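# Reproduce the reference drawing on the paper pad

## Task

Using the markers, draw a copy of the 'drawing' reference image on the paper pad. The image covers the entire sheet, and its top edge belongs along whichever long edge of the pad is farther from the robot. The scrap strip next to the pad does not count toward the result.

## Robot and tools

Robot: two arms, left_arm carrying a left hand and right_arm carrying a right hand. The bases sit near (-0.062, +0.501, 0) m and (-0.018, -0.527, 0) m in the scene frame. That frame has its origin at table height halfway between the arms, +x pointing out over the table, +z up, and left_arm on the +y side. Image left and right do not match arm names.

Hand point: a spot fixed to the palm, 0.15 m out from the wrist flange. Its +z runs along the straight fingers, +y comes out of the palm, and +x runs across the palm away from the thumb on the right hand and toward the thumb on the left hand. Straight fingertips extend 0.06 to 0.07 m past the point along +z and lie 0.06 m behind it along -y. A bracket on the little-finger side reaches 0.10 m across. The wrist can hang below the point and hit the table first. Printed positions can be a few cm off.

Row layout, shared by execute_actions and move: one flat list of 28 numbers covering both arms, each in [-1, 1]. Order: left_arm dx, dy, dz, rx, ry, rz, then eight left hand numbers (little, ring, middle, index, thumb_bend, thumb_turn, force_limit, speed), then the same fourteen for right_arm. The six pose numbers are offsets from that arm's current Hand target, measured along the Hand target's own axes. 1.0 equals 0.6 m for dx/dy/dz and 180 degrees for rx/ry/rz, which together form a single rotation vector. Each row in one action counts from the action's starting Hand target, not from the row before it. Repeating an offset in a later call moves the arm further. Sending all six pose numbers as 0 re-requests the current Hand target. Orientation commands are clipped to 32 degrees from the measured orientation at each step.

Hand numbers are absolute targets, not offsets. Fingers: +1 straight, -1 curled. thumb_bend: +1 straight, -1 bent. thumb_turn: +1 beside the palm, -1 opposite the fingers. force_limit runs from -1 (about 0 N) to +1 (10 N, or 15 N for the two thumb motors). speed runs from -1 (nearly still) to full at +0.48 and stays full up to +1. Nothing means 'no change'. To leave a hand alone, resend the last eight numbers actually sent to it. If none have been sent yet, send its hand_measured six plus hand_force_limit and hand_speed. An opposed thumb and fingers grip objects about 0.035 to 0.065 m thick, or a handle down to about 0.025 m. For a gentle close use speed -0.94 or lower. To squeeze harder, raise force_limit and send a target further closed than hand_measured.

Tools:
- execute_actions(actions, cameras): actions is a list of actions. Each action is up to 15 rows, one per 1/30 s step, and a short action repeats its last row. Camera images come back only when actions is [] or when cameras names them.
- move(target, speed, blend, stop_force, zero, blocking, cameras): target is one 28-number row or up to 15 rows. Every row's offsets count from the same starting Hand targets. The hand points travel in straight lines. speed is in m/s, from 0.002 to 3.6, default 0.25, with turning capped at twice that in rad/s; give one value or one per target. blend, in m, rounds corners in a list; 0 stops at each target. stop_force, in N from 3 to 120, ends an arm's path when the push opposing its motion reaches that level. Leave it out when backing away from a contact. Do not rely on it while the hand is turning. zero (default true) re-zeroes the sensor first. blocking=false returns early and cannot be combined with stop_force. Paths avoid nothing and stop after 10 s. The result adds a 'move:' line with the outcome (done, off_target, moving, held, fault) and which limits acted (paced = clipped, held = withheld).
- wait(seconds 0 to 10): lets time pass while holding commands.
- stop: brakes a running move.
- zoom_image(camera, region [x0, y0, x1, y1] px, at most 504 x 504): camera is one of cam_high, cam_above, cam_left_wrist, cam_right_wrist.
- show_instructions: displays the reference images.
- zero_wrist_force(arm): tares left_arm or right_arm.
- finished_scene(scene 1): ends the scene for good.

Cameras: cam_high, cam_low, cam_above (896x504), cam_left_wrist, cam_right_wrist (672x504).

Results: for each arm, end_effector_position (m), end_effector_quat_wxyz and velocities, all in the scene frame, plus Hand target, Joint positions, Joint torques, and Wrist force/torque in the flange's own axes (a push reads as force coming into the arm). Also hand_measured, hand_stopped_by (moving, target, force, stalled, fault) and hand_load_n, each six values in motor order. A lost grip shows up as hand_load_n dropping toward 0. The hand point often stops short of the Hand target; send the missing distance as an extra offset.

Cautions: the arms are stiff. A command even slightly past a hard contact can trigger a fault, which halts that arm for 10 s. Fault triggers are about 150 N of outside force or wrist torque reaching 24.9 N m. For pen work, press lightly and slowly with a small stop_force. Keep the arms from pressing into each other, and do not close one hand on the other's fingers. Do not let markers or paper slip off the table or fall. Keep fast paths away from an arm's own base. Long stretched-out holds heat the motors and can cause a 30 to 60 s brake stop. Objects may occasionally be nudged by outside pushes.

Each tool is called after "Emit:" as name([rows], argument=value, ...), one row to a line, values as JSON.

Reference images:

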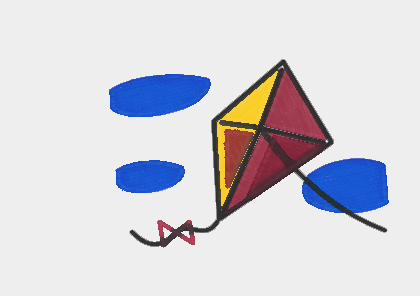

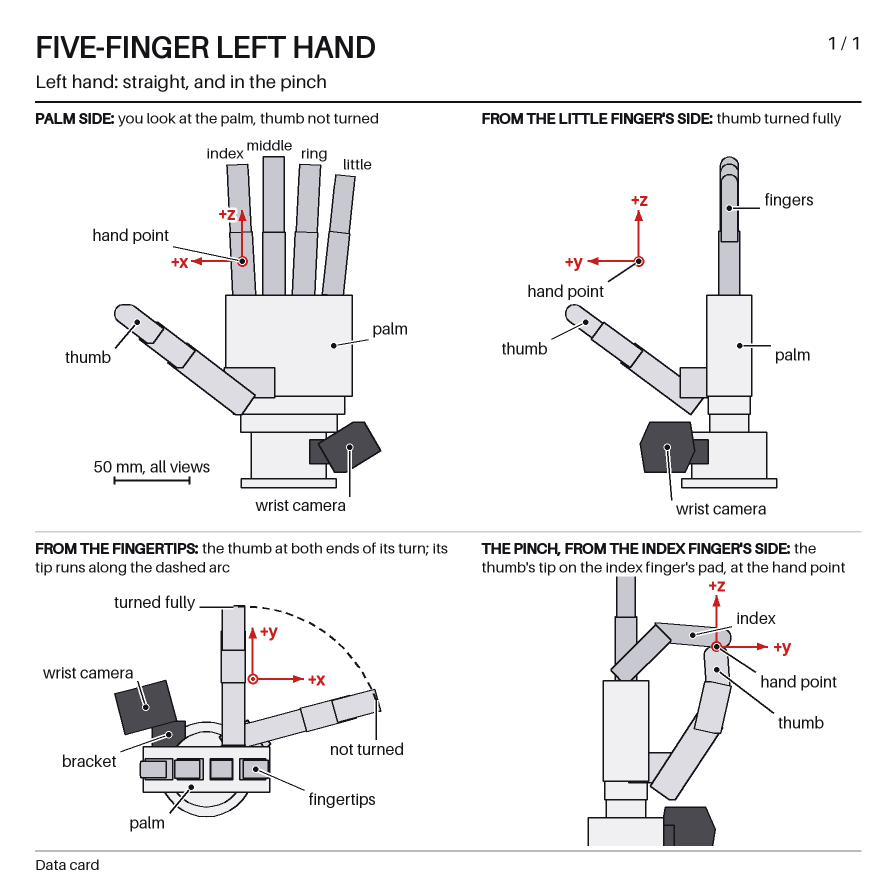

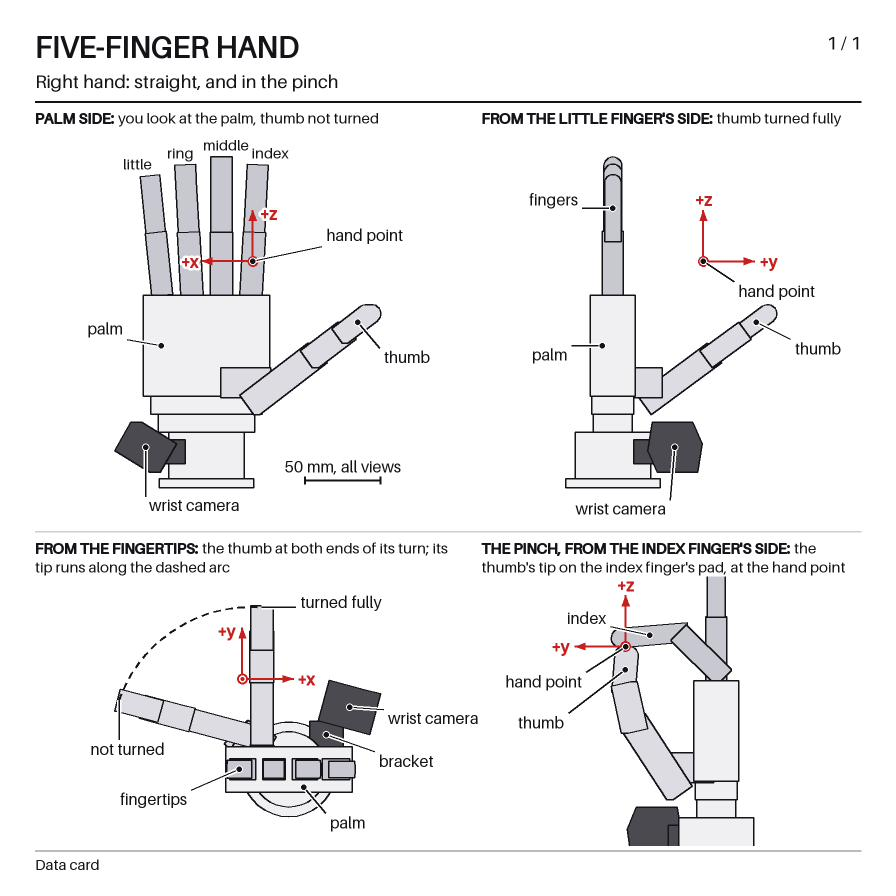

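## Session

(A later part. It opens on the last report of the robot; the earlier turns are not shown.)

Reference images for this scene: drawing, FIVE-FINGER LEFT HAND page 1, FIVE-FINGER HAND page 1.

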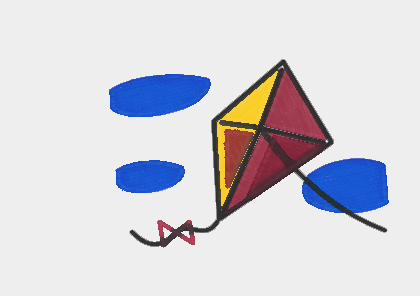

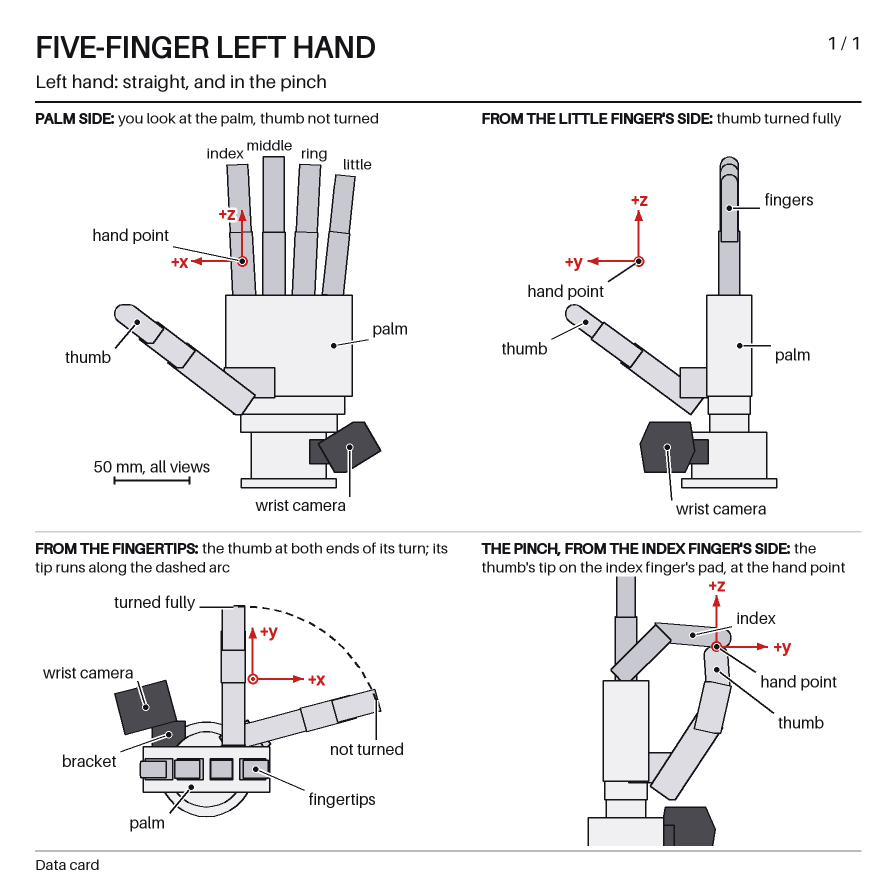

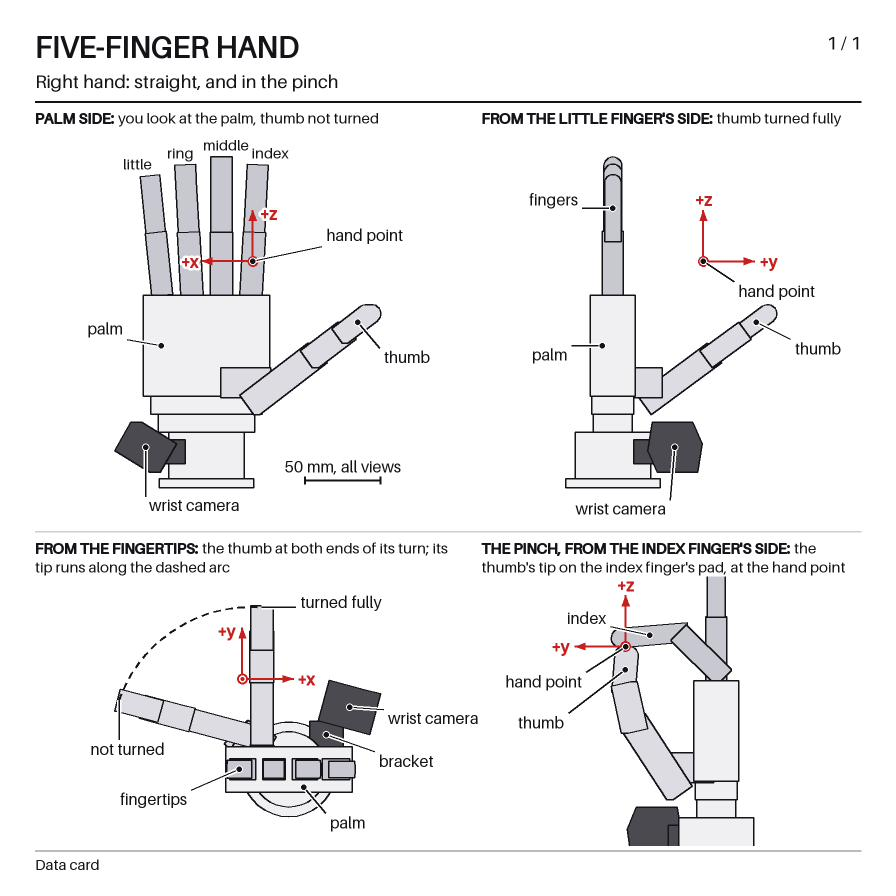

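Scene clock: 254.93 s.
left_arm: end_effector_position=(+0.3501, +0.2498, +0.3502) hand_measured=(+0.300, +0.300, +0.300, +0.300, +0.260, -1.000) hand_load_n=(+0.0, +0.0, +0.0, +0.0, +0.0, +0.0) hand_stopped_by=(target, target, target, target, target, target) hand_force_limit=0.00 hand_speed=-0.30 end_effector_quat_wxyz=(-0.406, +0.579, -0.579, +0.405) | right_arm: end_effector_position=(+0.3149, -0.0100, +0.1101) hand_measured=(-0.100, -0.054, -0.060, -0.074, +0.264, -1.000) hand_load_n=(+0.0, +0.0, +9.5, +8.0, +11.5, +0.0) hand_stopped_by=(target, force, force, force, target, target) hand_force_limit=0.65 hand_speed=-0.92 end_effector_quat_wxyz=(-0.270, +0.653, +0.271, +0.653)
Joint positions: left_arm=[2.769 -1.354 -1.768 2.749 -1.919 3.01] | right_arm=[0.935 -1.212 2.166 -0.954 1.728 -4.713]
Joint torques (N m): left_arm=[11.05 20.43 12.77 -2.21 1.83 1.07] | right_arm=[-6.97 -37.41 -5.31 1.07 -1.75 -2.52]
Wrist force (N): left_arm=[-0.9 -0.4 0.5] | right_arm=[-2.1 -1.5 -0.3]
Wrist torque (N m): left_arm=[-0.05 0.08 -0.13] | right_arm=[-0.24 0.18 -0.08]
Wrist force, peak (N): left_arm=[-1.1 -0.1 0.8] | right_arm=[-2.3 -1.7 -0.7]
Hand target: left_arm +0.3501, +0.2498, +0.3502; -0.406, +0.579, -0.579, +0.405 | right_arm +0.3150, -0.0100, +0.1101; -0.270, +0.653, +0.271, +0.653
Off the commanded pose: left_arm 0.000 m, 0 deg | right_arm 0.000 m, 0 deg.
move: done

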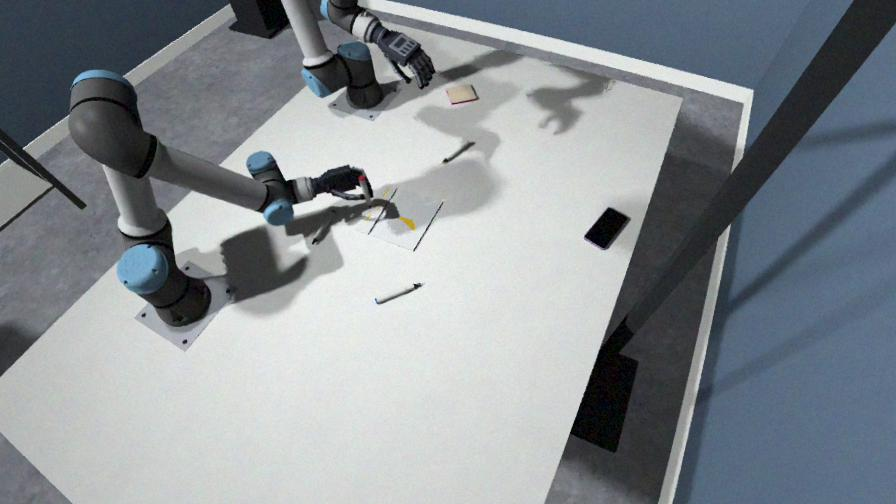

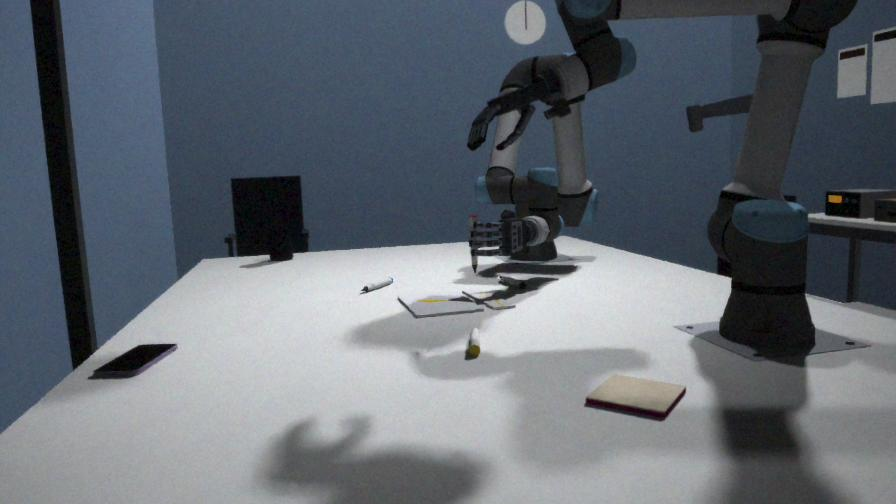

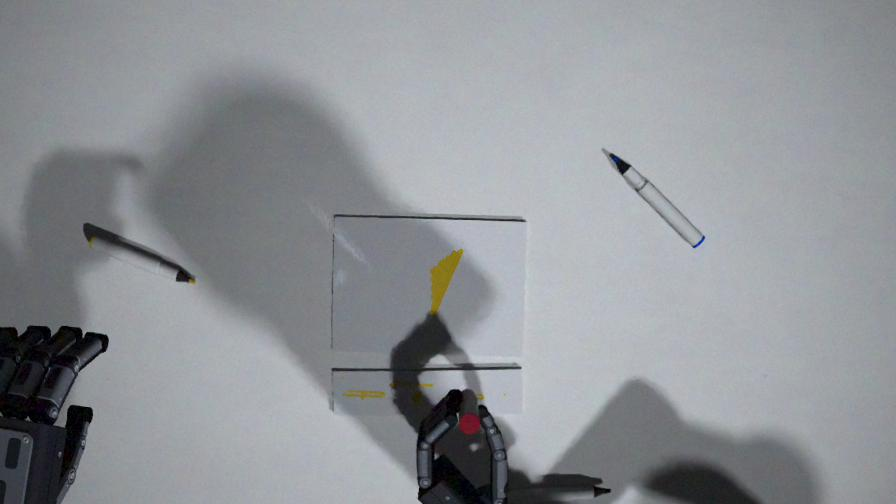

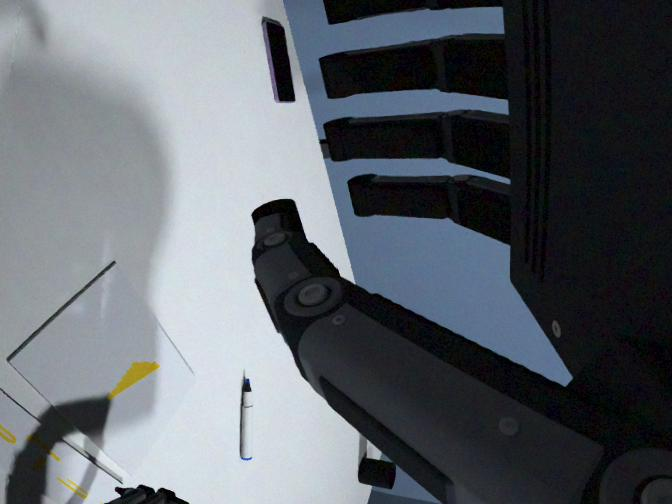

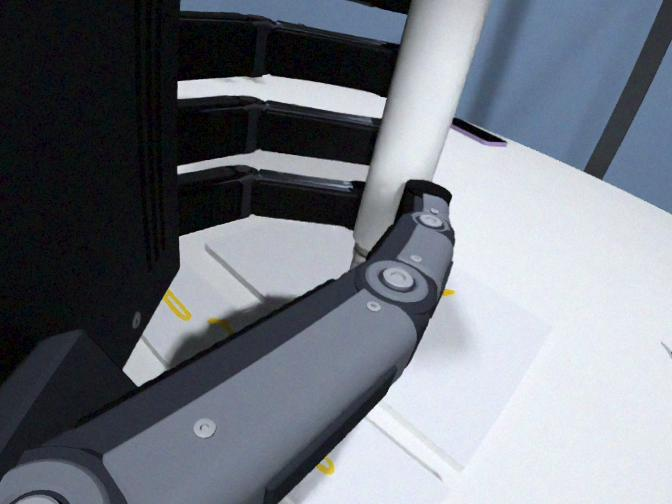

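Emit:
move(target=[0, 0, 0, 0, 0, 0, 0.3, 0.3, 0.3, 0.3, 0.26, -1, 0, -0.3, -0.0717, 0, 0, 0, 0, 0, -0.1, -0.1, -0.4, -0.35, 0.26, -1, 0.65, -0.92], speed=0.1, cameras=["cam_above", "cam_low"])

Emit:
zoom_image(camera="cam_above", region=[400, 350, 520, 470])

Emit:
move(target=[0, 0, 0, 0, 0, 0, 0.3, 0.3, 0.3, 0.3, 0.26, -1, 0, -0.3, -0.035, 0, 0, 0, 0, 0, -0.1, -0.1, -0.4, -0.35, 0.26, -1, 0.65, -0.92], speed=0.006, stop_force=3)

Scene clock: 256.77 s.
left_arm: end_effector_position=(+0.3501, +0.2498, +0.3502) hand_measured=(+0.300, +0.300, +0.300, +0.300, +0.260, -1.000) hand_load_n=(+0.0, -0.5, +0.0, +0.0, +0.0, +0.0) hand_stopped_by=(target, target, target, target, target, target) hand_force_limit=0.00 hand_speed=-0.30 end_effector_quat_wxyz=(-0.406, +0.579, -0.579, +0.405) | right_arm: end_effector_position=(+0.3150, -0.0100, +0.0671) hand_measured=(-0.100, -0.054, -0.060, -0.074, +0.264, -1.000) hand_load_n=(+0.0, +0.5, +9.0, +8.0, +11.5, +0.0) hand_stopped_by=(target, force, force, force, target, target) hand_force_limit=0.65 hand_speed=-0.92 end_effector_quat_wxyz=(-0.270, +0.653, +0.271, +0.653)
Joint positions: left_arm=[2.769 -1.354 -1.768 2.749 -1.919 3.01] | right_arm=[0.935 -1.108 2.184 -1.076 1.728 -4.713]
Joint torques (N m): left_arm=[11.03 20.65 12.57 -2.21 1.8 1.07] | right_arm=[-7.39 -24.89 -2.23 -4.43 -1.51 -2.03]
Wrist force (N): left_arm=[-0.8 -0.4 0.1] | right_arm=[-2.1 -1.2 -0.5]
Wrist torque (N m): left_arm=[-0.02 0.07 -0.14] | right_arm=[-0.18 0.20 -0.08]
Wrist force, peak (N): left_arm=[-1.0 -0.6 0.6] | right_arm=[-2.7 -1.4 -0.8]
Hand target: left_arm +0.3501, +0.2498, +0.3502; -0.406, +0.579, -0.579, +0.405 | right_arm +0.3150, -0.0100, +0.0671; -0.270, +0.653, +0.271, +0.653
Off the commanded pose: left_arm 0.000 m, 0 deg | right_arm 0.000 m, 0 deg.
move: done
Images, in order (width x height): cam_low 896x504, cam_above 896x504.

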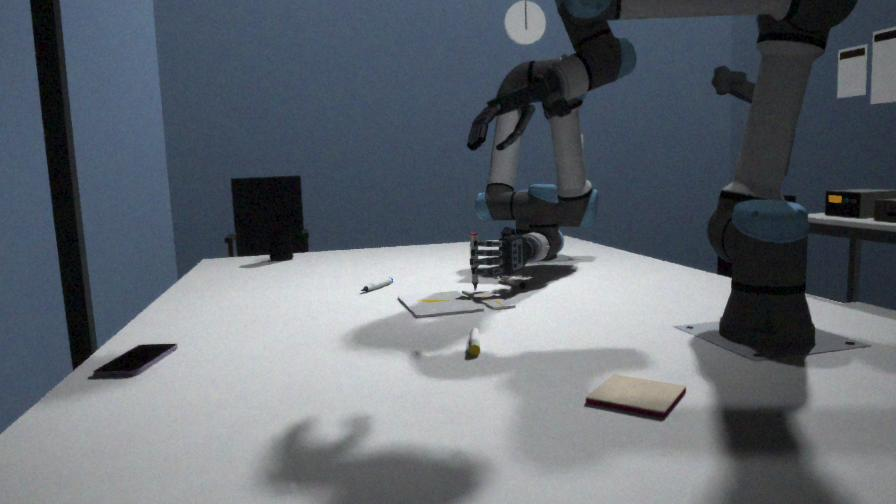

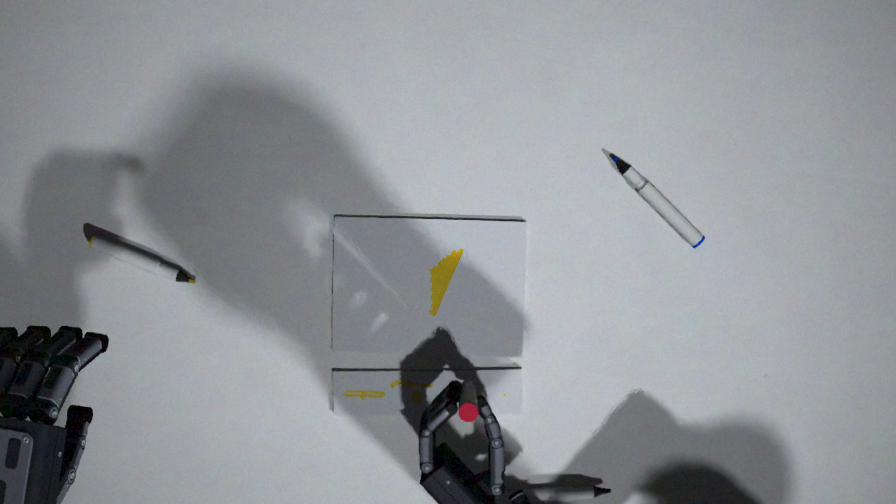

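Scaled by 4.200 from the camera's 896x504 image, which has a finer 1280x720 frame.

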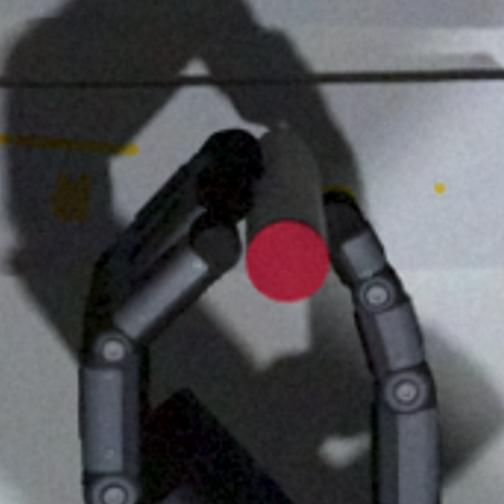

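Scene clock: 259.23 s.
left_arm: end_effector_position=(+0.3501, +0.2498, +0.3502) hand_measured=(+0.300, +0.300, +0.300, +0.300, +0.260, -1.000) hand_load_n=(+0.5, +0.0, -0.5, +0.0, +0.0, +0.0) hand_stopped_by=(target, target, target, target, target, target) hand_force_limit=0.00 hand_speed=-0.30 end_effector_quat_wxyz=(-0.406, +0.579, -0.579, +0.405) | right_arm: end_effector_position=(+0.3150, -0.0100, +0.0580) hand_measured=(-0.100, -0.054, -0.060, -0.074, +0.264, -1.000) hand_load_n=(+0.0, +0.0, +9.5, +8.0, +11.5, -0.5) hand_stopped_by=(target, force, force, force, target, target) hand_force_limit=0.65 hand_speed=-0.92 end_effector_quat_wxyz=(-0.270, +0.653, +0.271, +0.653)
Joint positions: left_arm=[2.769 -1.354 -1.768 2.749 -1.919 3.01] | right_arm=[0.935 -1.085 2.186 -1.101 1.728 -4.713]
Joint torques (N m): left_arm=[10.83 19.96 12.79 -2.15 1.72 1.03] | right_arm=[-6.9 -37.01 -5.55 1.94 -0.94 -1.79]
Wrist force (N): left_arm=[-0.9 0.2 0.1] | right_arm=[1.0 -1.5 -0.4]
Wrist torque (N m): left_arm=[0.06 0.07 -0.15] | right_arm=[-0.22 0.21 -0.11]
Wrist force, peak (N): left_arm=[-1.2 -0.4 0.2] | right_arm=[2.8 -1.6 -0.4]
Hand target: left_arm +0.3501, +0.2498, +0.3502; -0.406, +0.579, -0.579, +0.405 | right_arm +0.3150, -0.0100, +0.0580; -0.270, +0.653, +0.271, +0.653 (not the last commanded pose)
Off the commanded pose: left_arm 0.000 m, 0 deg | right_arm 0.012 m, 0 deg.
move: contact (right_arm)

Emit:
move([
  [0, 0, 0, 0, 0, 0, 0.3, 0.3, 0.3, 0.3, 0.26, -1, 0, -0.3, 0.07, 0, 0, 0, 0, 0, -0.1, -0.1, -0.4, -0.35, 0.26, -1, 0.65, -0.92],
  [0, 0, 0, 0, 0, 0, 0.3, 0.3, 0.3, 0.3, 0.26, -1, 0, -0.3, 0.07, 0, -0.2, 0, 0, 0, -0.1, -0.1, -0.4, -0.35, 0.26, -1, 0.65, -0.92],
], speed=[0.1, 0.25], blend=[0.01, 0], cameras=["cam_above"])

Emit:
zoom_image(camera="cam_above", region=[440, 340, 520, 420])

Scene clock: 261.37 s.
left_arm: end_effector_position=(+0.3501, +0.2498, +0.3502) hand_measured=(+0.300, +0.300, +0.300, +0.300, +0.260, -1.000) hand_load_n=(+0.0, +0.0, +0.0, +0.0, +0.0, +0.0) hand_stopped_by=(target, target, target, target, target, target) hand_force_limit=0.00 hand_speed=-0.30 end_effector_quat_wxyz=(-0.406, +0.579, -0.579, +0.405) | right_arm: end_effector_position=(+0.2302, -0.0948, +0.1000) hand_measured=(-0.100, -0.054, -0.060, -0.074, +0.264, -1.000) hand_load_n=(+0.0, +0.5, +9.5, +8.5, +11.5, +0.0) hand_stopped_by=(target, force, force, force, target, target) hand_force_limit=0.65 hand_speed=-0.92 end_effector_quat_wxyz=(-0.270, +0.653, +0.271, +0.653)
Joint positions: left_arm=[2.769 -1.354 -1.768 2.749 -1.919 3.01] | right_arm=[1.007 -1.365 2.456 -1.092 1.8 -4.713]
Joint torques (N m): left_arm=[11.38 20.89 12.95 -2.13 1.7 1] | right_arm=[9 -28.78 -1.69 -3.7 0.96 -1.71]
Wrist force (N): left_arm=[-0.8 -0.4 0.6] | right_arm=[-2.1 -1.5 -0.4]
Wrist torque (N m): left_arm=[-0.06 0.08 -0.14] | right_arm=[-0.23 0.19 -0.10]
Wrist force, peak (N): left_arm=[-1.2 -0.1 0.4] | right_arm=[-2.2 -1.4 -2.0]
Hand target: left_arm +0.3501, +0.2498, +0.3502; -0.406, +0.579, -0.579, +0.405 | right_arm +0.2301, -0.0948, +0.1000; -0.270, +0.653, +0.271, +0.653
Off the commanded pose: left_arm 0.000 m, 0 deg | right_arm 0.000 m, 0 deg.
move: done
Images, in order (width x height): cam_above 896x504.

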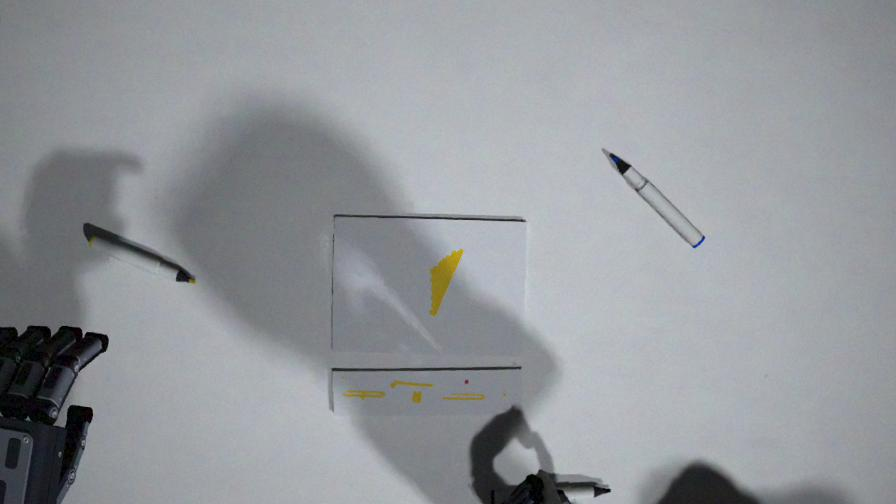

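Scaled by 6.300 from the camera's 896x504 image, which has a finer 1280x720 frame.

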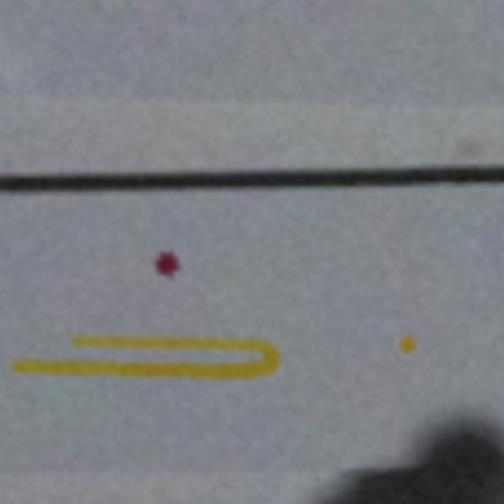

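Emit:
move([
  [0, 0, 0, 0, 0, 0, 0.3, 0.3, 0.3, 0.3, 0.26, -1, 0, -0.3, -0.04, -0.1623, 0.353, 0, 0, 0, -0.1, -0.1, -0.4, -0.35, 0.26, -1, 0.65, -0.92],
  [0, 0, 0, 0, 0, 0, 0.3, 0.3, 0.3, 0.3, 0.26, -1, 0, -0.3, -0.0642, -0.1623, 0.353, 0, 0, 0, -0.1, -0.1, -0.4, -0.35, 0.26, -1, 0.65, -0.92],
], speed=[0.25, 0.05])

Emit:
move(target=[0, 0, 0, 0, 0, 0, 0.3, 0.3, 0.3, 0.3, 0.26, -1, 0, -0.3, -0.015, 0, 0, 0, 0, 0, -0.1, -0.1, -0.4, -0.35, 0.26, -1, 0.65, -0.92], speed=0.004, stop_force=3)

Emit:
move([
  [0, 0, 0, 0, 0, 0, 0.3, 0.3, 0.3, 0.3, 0.26, -1, 0, -0.3, 0.07, 0, 0, 0, 0, 0, -0.1, -0.1, -0.4, -0.35, 0.26, -1, 0.65, -0.92],
  [0, 0, 0, 0, 0, 0, 0.3, 0.3, 0.3, 0.3, 0.26, -1, 0, -0.3, 0.07, 0.15, -0.3, 0, 0, 0, -0.1, -0.1, -0.4, -0.35, 0.26, -1, 0.65, -0.92],
], speed=[0.1, 0.25], blend=[0.01, 0], cameras=["cam_above"])

Emit:
zoom_image(camera="cam_above", region=[320, 350, 400, 430])

Scene clock: 264.73 s.
left_arm: end_effector_position=(+0.3501, +0.2498, +0.3502) hand_measured=(+0.300, +0.300, +0.300, +0.300, +0.260, -1.000) hand_load_n=(+0.0, +0.0, +0.0, +0.0, +0.0, +0.0) hand_stopped_by=(target, target, target, target, target, target) hand_force_limit=0.00 hand_speed=-0.30 end_effector_quat_wxyz=(-0.406, +0.579, -0.579, +0.405) | right_arm: end_effector_position=(+0.3110, +0.1238, +0.0615) hand_measured=(-0.100, -0.054, -0.060, -0.074, +0.264, -1.000) hand_load_n=(+0.0, +0.0, +9.5, +8.5, +11.5, +0.0) hand_stopped_by=(target, force, force, force, target, target) hand_force_limit=0.65 hand_speed=-0.92 end_effector_quat_wxyz=(-0.270, +0.653, +0.271, +0.653)
Joint positions: left_arm=[2.769 -1.354 -1.768 2.749 -1.919 3.01] | right_arm=[1.099 -0.903 1.791 -0.888 1.893 -4.713]
Joint torques (N m): left_arm=[10.15 19.93 12.81 -1.97 1.7 0.99] | right_arm=[7.49 -36.79 -5.99 -4.51 0.63 0.59]
Wrist force (N): left_arm=[-1.0 -0.2 0.3] | right_arm=[-2.3 -1.3 -0.3]
Wrist torque (N m): left_arm=[-0.01 0.10 -0.15] | right_arm=[-0.22 0.21 -0.14]
Wrist force, peak (N): left_arm=[-1.1 -0.4 0.4] | right_arm=[-2.3 -2.0 0.8]
Hand target: left_arm +0.3501, +0.2498, +0.3502; -0.406, +0.579, -0.579, +0.405 | right_arm +0.3110, +0.1238, +0.0614; -0.270, +0.653, +0.271, +0.653
Off the commanded pose: left_arm 0.000 m, 0 deg | right_arm 0.000 m, 0 deg.
move: done

Scene clock: 266.50 s.
left_arm: end_effector_position=(+0.3501, +0.2498, +0.3502) hand_measured=(+0.300, +0.300, +0.300, +0.300, +0.260, -1.000) hand_load_n=(+0.0, +0.0, +0.0, +0.0, +0.0, +0.0) hand_stopped_by=(target, target, target, target, target, target) hand_force_limit=0.00 hand_speed=-0.30 end_effector_quat_wxyz=(-0.406, +0.579, -0.579, +0.405) | right_arm: end_effector_position=(+0.3110, +0.1238, +0.0582) hand_measured=(-0.100, -0.054, -0.060, -0.074, +0.264, -1.000) hand_load_n=(+0.0, +0.5, +9.5, +8.0, +11.0, -0.5) hand_stopped_by=(target, force, force, force, target, target) hand_force_limit=0.65 hand_speed=-0.92 end_effector_quat_wxyz=(-0.270, +0.653, +0.271, +0.653)
Joint positions: left_arm=[2.769 -1.354 -1.768 2.749 -1.919 3.01] | right_arm=[1.099 -0.897 1.792 -0.895 1.893 -4.713]
Joint torques (N m): left_arm=[11.5 19.77 11.96 -2.04 1.85 0.97] | right_arm=[4.02 -48.34 -8.37 2.11 -0.47 -1.18]
Wrist force (N): left_arm=[-1.0 -0.1 0.3] | right_arm=[1.2 -1.6 -0.4]
Wrist torque (N m): left_arm=[0.01 0.12 -0.16] | right_arm=[-0.24 0.24 -0.17]
Wrist force, peak (N): left_arm=[-1.2 -0.2 0.4] | right_arm=[-2.6 -1.2 -0.5]
Hand target: left_arm +0.3501, +0.2498, +0.3502; -0.406, +0.579, -0.579, +0.405 | right_arm +0.3110, +0.1238, +0.0582; -0.270, +0.653, +0.271, +0.653 (not the last commanded pose)
Off the commanded pose: left_arm 0.000 m, 0 deg | right_arm 0.006 m, 0 deg.
move: contact (right_arm)

Scene clock: 268.33 s.
left_arm: end_effector_position=(+0.3501, +0.2498, +0.3502) hand_measured=(+0.300, +0.300, +0.300, +0.300, +0.260, -1.000) hand_load_n=(+0.0, +0.0, +0.0, +0.0, +0.0, +0.0) hand_stopped_by=(target, target, target, target, target, target) hand_force_limit=0.00 hand_speed=-0.30 end_effector_quat_wxyz=(-0.406, +0.579, -0.579, +0.405) | right_arm: end_effector_position=(+0.2474, -0.0671, +0.1002) hand_measured=(-0.100, -0.054, -0.060, -0.074, +0.264, -1.000) hand_load_n=(+0.0, +0.0, +9.5, +8.0, +11.0, +0.0) hand_stopped_by=(target, force, force, force, target, target) hand_force_limit=0.65 hand_speed=-0.92 end_effector_quat_wxyz=(-0.270, +0.653, +0.271, +0.653)
Joint positions: left_arm=[2.769 -1.354 -1.768 2.749 -1.919 3.01] | right_arm=[1.007 -1.311 2.373 -1.062 1.8 -4.713]
Joint torques (N m): left_arm=[10.62 19.73 13.27 -1.99 1.72 0.83] | right_arm=[-7.69 -31.42 -2.92 -4.24 -1.54 -2.64]
Wrist force (N): left_arm=[-0.9 -0.3 0.3] | right_arm=[-2.2 -1.2 -0.6]
Wrist torque (N m): left_arm=[-0.02 0.08 -0.14] | right_arm=[-0.17 0.20 -0.15]
Wrist force, peak (N): left_arm=[-1.3 0.0 0.4] | right_arm=[-3.0 -1.4 -0.6]
Hand target: left_arm +0.3501, +0.2498, +0.3502; -0.406, +0.579, -0.579, +0.405 | right_arm +0.2474, -0.0671, +0.1002; -0.270, +0.653, +0.271, +0.653
Off the commanded pose: left_arm 0.000 m, 0 deg | right_arm 0.000 m, 0 deg.
move: done
Images, in order (width x height): cam_above 896x504.

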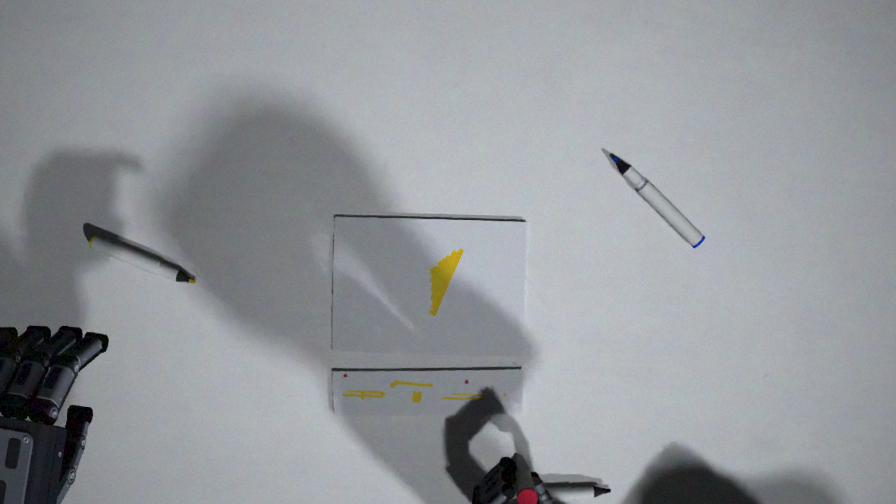

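Scaled by 6.300 from the camera's 896x504 image, which has a finer 1280x720 frame.

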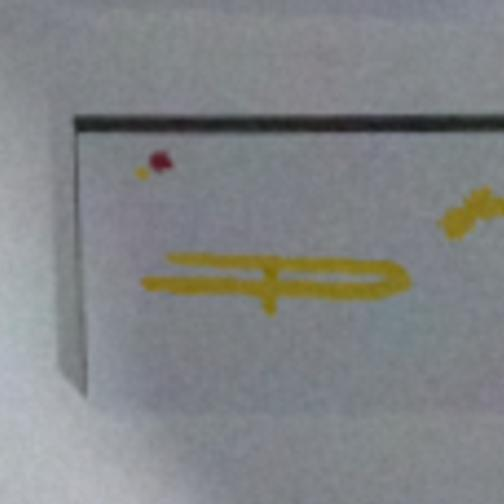

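Emit:
show_instructions()

Reference images for this scene: drawing, FIVE-FINGER LEFT HAND page 1, FIVE-FINGER HAND page 1.

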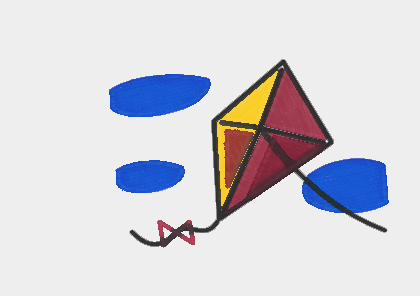

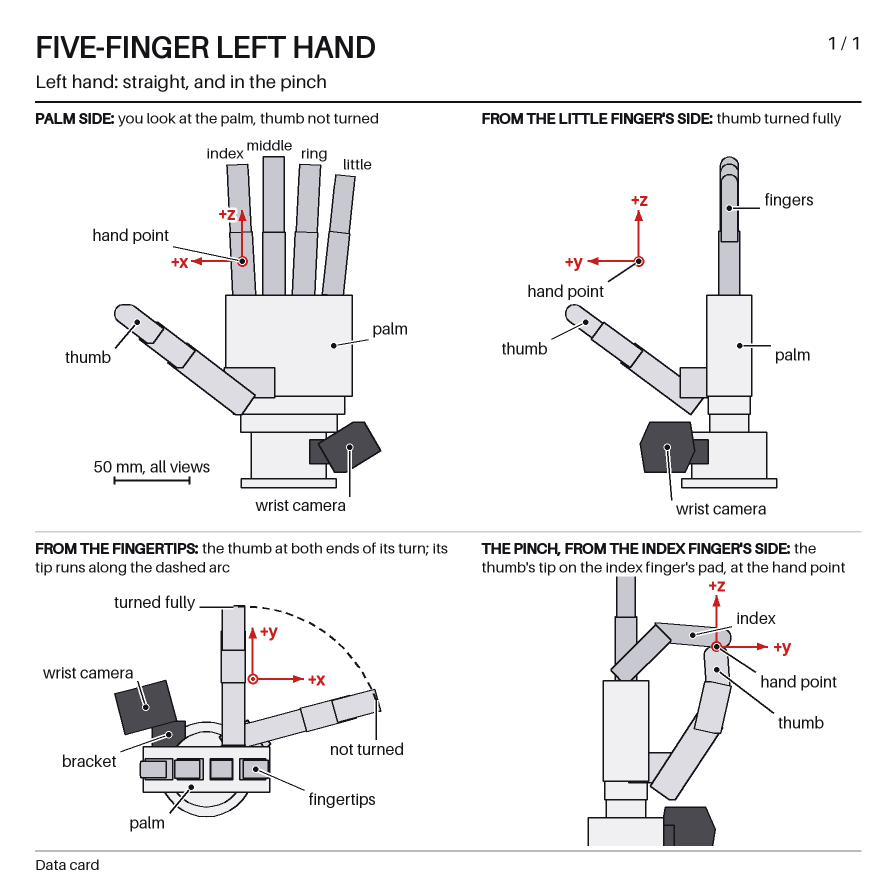

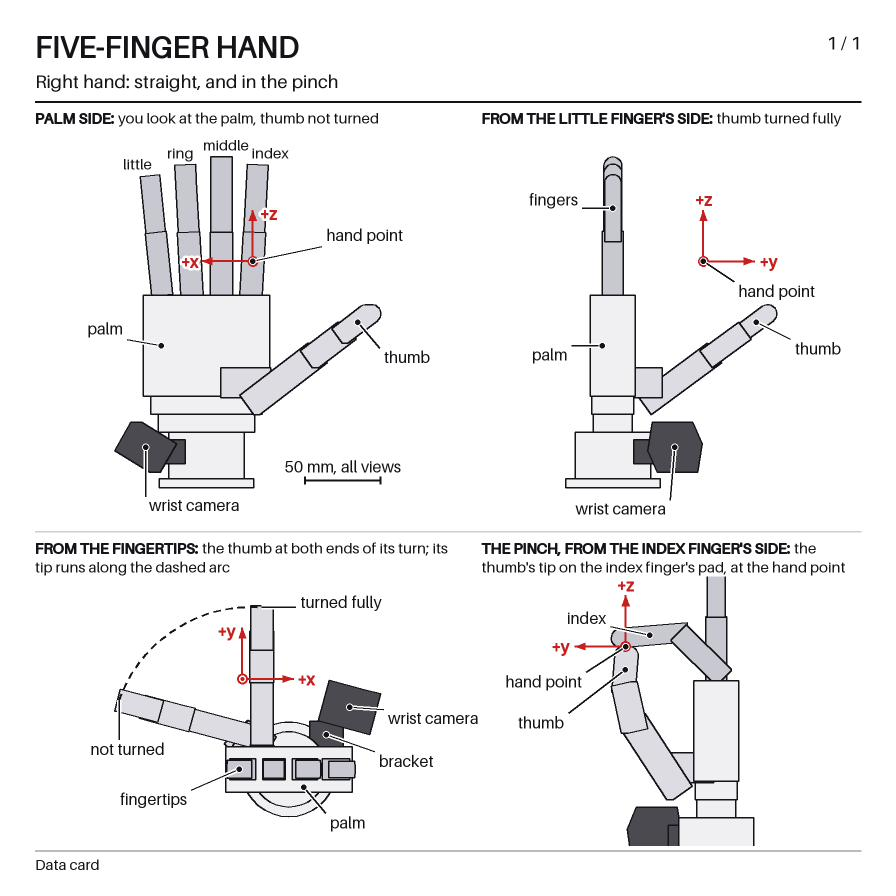

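Emit:
execute_actions(actions=[], cameras=["cam_above"])

Scene clock: 273.60 s.
left_arm: end_effector_position=(+0.3501, +0.2498, +0.3502) hand_measured=(+0.300, +0.300, +0.300, +0.300, +0.260, -1.000) hand_load_n=(+0.0, +0.0, +0.0, +0.0, +0.0, +0.0) hand_stopped_by=(target, target, target, target, target, target) hand_force_limit=0.00 hand_speed=-0.30 end_effector_quat_wxyz=(-0.406, +0.579, -0.579, +0.405) | right_arm: end_effector_position=(+0.2474, -0.0671, +0.1002) hand_measured=(-0.100, -0.054, -0.060, -0.074, +0.264, -1.000) hand_load_n=(+0.0, +0.0, +9.0, +8.0, +11.0, +0.0) hand_stopped_by=(target, force, force, force, target, target) hand_force_limit=0.65 hand_speed=-0.92 end_effector_quat_wxyz=(-0.270, +0.653, +0.271, +0.653)
Joint positions: left_arm=[2.769 -1.354 -1.768 2.749 -1.919 3.01] | right_arm=[1.007 -1.311 2.373 -1.062 1.8 -4.713]
Joint velocities: within noise
Joint torques (N m): left_arm=[10.83 20.14 13.14 -1.93 1.71 0.72] | right_arm=[-8.26 -31.39 -2.13 -4.53 -1.4 -2.52]
Motor temperatures (°C): left_arm=[39 33 41 32 33 40] | right_arm=[27 24 38 47 43 43]
Wrist force (N): left_arm=[-0.8 -0.3 0.3] | right_arm=[-2.1 -1.4 -0.5]
Wrist torque (N m): left_arm=[-0.02 0.07 -0.13] | right_arm=[-0.21 0.19 -0.15]
Wrist force, peak (N): left_arm=[-1.1 -0.8 0.2] | right_arm=[-2.3 -1.6 -0.5]
Hand target: left_arm +0.3501, +0.2498, +0.3502; -0.406, +0.579, -0.579, +0.405 | right_arm +0.2474, -0.0671, +0.1002; -0.270, +0.653, +0.271, +0.653
Off the commanded pose: left_arm 0.000 m, 0 deg | right_arm 0.000 m, 0 deg.
Images, in order (width x height): cam_above 896x504.

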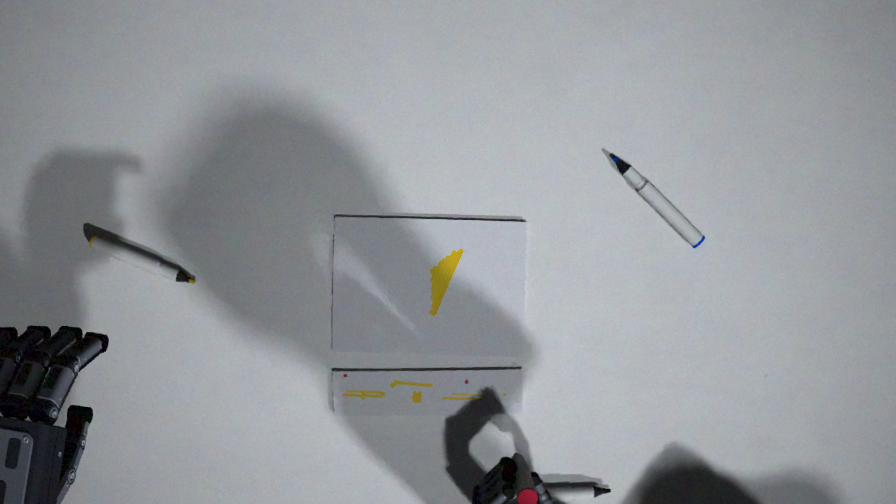

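Emit:
move(target=[0,0,0,0,0,0,0.3,0.3,0.3,0.3,0.26,-1,0,-0.3,-0.0537,0.15399,0.31665,0,0,0,-0.1,-0.1,-0.4,-0.35,0.26,-1,0.65,-0.92], speed=0.2, cameras=["cam_above","cam_low"])

Emit:
move(target=[0,0,0,0,0,0,0.3,0.3,0.3,0.3,0.26,-1,0,-0.3,-0.021,0,0,0,0,0,-0.1,-0.1,-0.4,-0.35,0.26,-1,0.65,-0.92], speed=0.01, stop_force=3)

Scene clock: 275.90 s.
left_arm: end_effector_position=(+0.3501, +0.2498, +0.3502) hand_measured=(+0.300, +0.300, +0.300, +0.300, +0.260, -1.000) hand_load_n=(-0.5, -0.5, +0.0, +0.0, +0.0, +0.0) hand_stopped_by=(target, target, target, target, target, target) hand_force_limit=0.00 hand_speed=-0.30 end_effector_quat_wxyz=(-0.406, +0.579, -0.579, +0.405) | right_arm: end_effector_position=(+0.4470, +0.0019, +0.0681) hand_measured=(-0.100, -0.054, -0.060, -0.074, +0.264, -1.000) hand_load_n=(+0.0, +0.5, +9.0, +8.0, +11.0, +0.5) hand_stopped_by=(target, force, force, force, target, target) hand_force_limit=0.65 hand_speed=-0.92 end_effector_quat_wxyz=(-0.270, +0.653, +0.271, +0.653)
Joint positions: left_arm=[2.769 -1.354 -1.768 2.749 -1.919 3.01] | right_arm=[0.716 -1.014 1.989 -0.975 1.509 -4.713]
Joint torques (N m): left_arm=[11.09 20.09 13.14 -2 1.69 0.9] | right_arm=[-7.83 -30.97 -23.83 1.18 -1.63 0.62]
Wrist force (N): left_arm=[-0.8 -0.4 0.1] | right_arm=[-2.1 -1.4 -0.6]
Wrist torque (N m): left_arm=[-0.02 0.07 -0.13] | right_arm=[-0.22 0.19 -0.15]
Wrist force, peak (N): left_arm=[-1.3 -0.3 0.3] | right_arm=[-2.2 -2.0 -1.4]
Hand target: left_arm +0.3501, +0.2498, +0.3502; -0.406, +0.579, -0.579, +0.405 | right_arm +0.4471, +0.0019, +0.0681; -0.270, +0.653, +0.271, +0.653
Off the commanded pose: left_arm 0.000 m, 0 deg | right_arm 0.000 m, 0 deg.
move: done
Images, in order (width x height): cam_low 896x504, cam_above 896x504.

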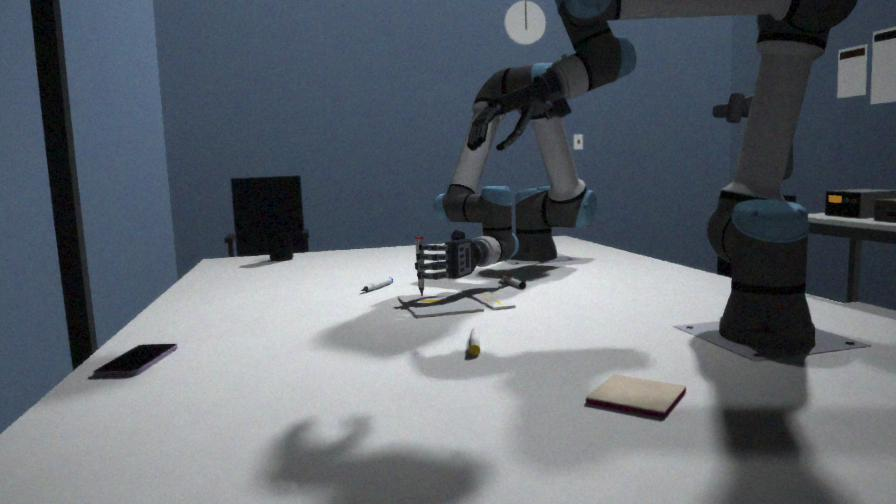

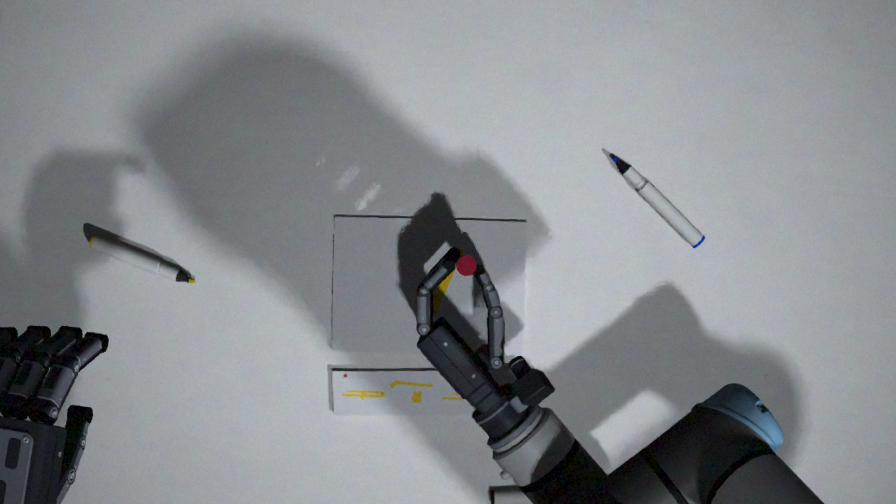

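Scene clock: 277.90 s.
left_arm: end_effector_position=(+0.3501, +0.2498, +0.3502) hand_measured=(+0.300, +0.300, +0.300, +0.300, +0.260, -1.000) hand_load_n=(+0.0, -0.5, +0.0, +0.0, +0.0, +0.0) hand_stopped_by=(target, target, target, target, target, target) hand_force_limit=0.00 hand_speed=-0.30 end_effector_quat_wxyz=(-0.406, +0.579, -0.579, +0.405) | right_arm: end_effector_position=(+0.4471, +0.0019, +0.0581) hand_measured=(-0.100, -0.054, -0.060, -0.074, +0.264, -1.000) hand_load_n=(+0.0, +0.5, +9.5, +8.5, +11.0, +0.0) hand_stopped_by=(target, force, force, force, target, target) hand_force_limit=0.65 hand_speed=-0.92 end_effector_quat_wxyz=(-0.270, +0.653, +0.271, +0.653)
Joint positions: left_arm=[2.769 -1.354 -1.768 2.749 -1.919 3.01] | right_arm=[0.716 -0.992 1.991 -0.998 1.509 -4.713]
Joint torques (N m): left_arm=[10.9 19.52 12.94 -1.92 1.67 0.69] | right_arm=[-7.39 -42.55 -15.78 2.01 -0.9 0.67]
Wrist force (N): left_arm=[-1.0 -0.6 0.3] | right_arm=[1.6 -1.6 -0.3]
Wrist torque (N m): left_arm=[-0.07 0.10 -0.14] | right_arm=[-0.23 0.20 -0.16]
Wrist force, peak (N): left_arm=[-1.2 -0.4 0.3] | right_arm=[4.5 -1.4 -0.3]
Hand target: left_arm +0.3501, +0.2498, +0.3502; -0.406, +0.579, -0.579, +0.405 | right_arm +0.4471, +0.0019, +0.0582; -0.270, +0.653, +0.271, +0.653 (not the last commanded pose)
Off the commanded pose: left_arm 0.000 m, 0 deg | right_arm 0.003 m, 0 deg.
move: contact (right_arm)

Emit:
move([
  [0,0,0,0,0,0,0.3,0.3,0.3,0.3,0.26,-1,0,-0.3,0.020,0,0,0,0,0,-0.1,-0.1,-0.4,-0.35,0.26,-1,0.65,-0.92],
  [0,0,0,0,0,0,0.3,0.3,0.3,0.3,0.26,-1,0,-0.3,0.050,0,-0.30,0,0,0,-0.1,-0.1,-0.4,-0.35,0.26,-1,0.65,-0.92],
], speed=[0.05,0.25], blend=0.003, cameras=["cam_above"])

Emit:
zoom_image(camera="cam_above", region=[420, 235, 500, 325])

Scene clock: 279.93 s.
left_arm: end_effector_position=(+0.3501, +0.2498, +0.3502) hand_measured=(+0.300, +0.300, +0.300, +0.300, +0.260, -1.000) hand_load_n=(+0.0, +0.0, -0.5, +0.0, +0.0, +0.0) hand_stopped_by=(target, target, target, target, target, target) hand_force_limit=0.00 hand_speed=-0.30 end_effector_quat_wxyz=(-0.406, +0.579, -0.579, +0.405) | right_arm: end_effector_position=(+0.3199, -0.1253, +0.0882) hand_measured=(-0.100, -0.054, -0.060, -0.074, +0.264, -1.000) hand_load_n=(+0.0, +0.0, +9.0, +8.0, +11.5, +0.0) hand_stopped_by=(target, force, force, force, target, target) hand_force_limit=0.65 hand_speed=-0.92 end_effector_quat_wxyz=(-0.270, +0.653, +0.271, +0.653)
Joint positions: left_arm=[2.769 -1.354 -1.768 2.749 -1.919 3.01] | right_arm=[0.674 -1.338 2.484 -1.146 1.467 -4.713]
Joint torques (N m): left_arm=[10.7 19.82 13.29 -1.88 1.69 0.77] | right_arm=[-7.81 -29.62 -0.8 1.06 -1.77 1.13]
Wrist force (N): left_arm=[-0.8 -0.4 0.4] | right_arm=[-2.0 -1.4 -0.4]
Wrist torque (N m): left_arm=[-0.05 0.07 -0.13] | right_arm=[-0.22 0.18 -0.13]
Wrist force, peak (N): left_arm=[-1.2 -0.3 0.4] | right_arm=[-2.3 -1.6 -1.9]
Hand target: left_arm +0.3501, +0.2498, +0.3502; -0.406, +0.579, -0.579, +0.405 | right_arm +0.3198, -0.1254, +0.0882; -0.270, +0.653, +0.271, +0.653
Off the commanded pose: left_arm 0.000 m, 0 deg | right_arm 0.000 m, 0 deg.
move: done
Images, in order (width x height): cam_above 896x504.

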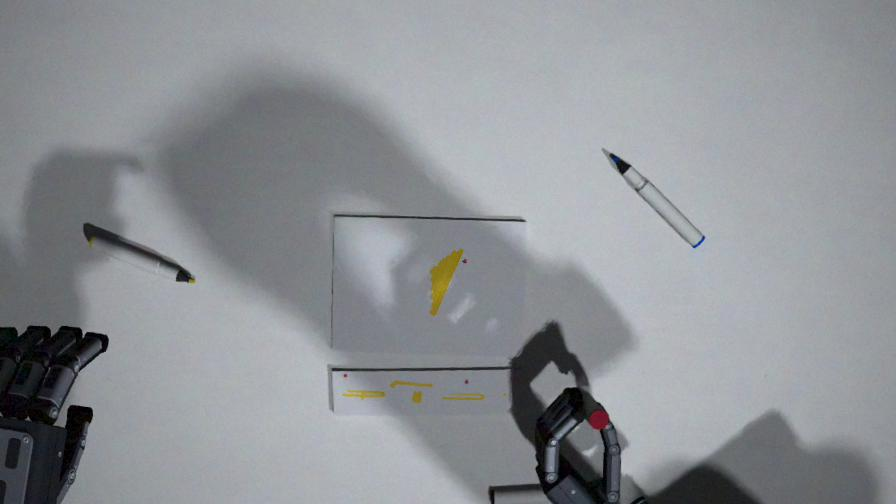

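Scaled by 5.600 from the camera's 896x504 image, which has a finer 1280x720 frame.

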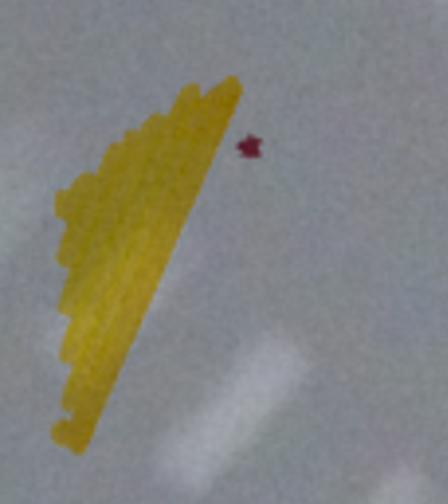

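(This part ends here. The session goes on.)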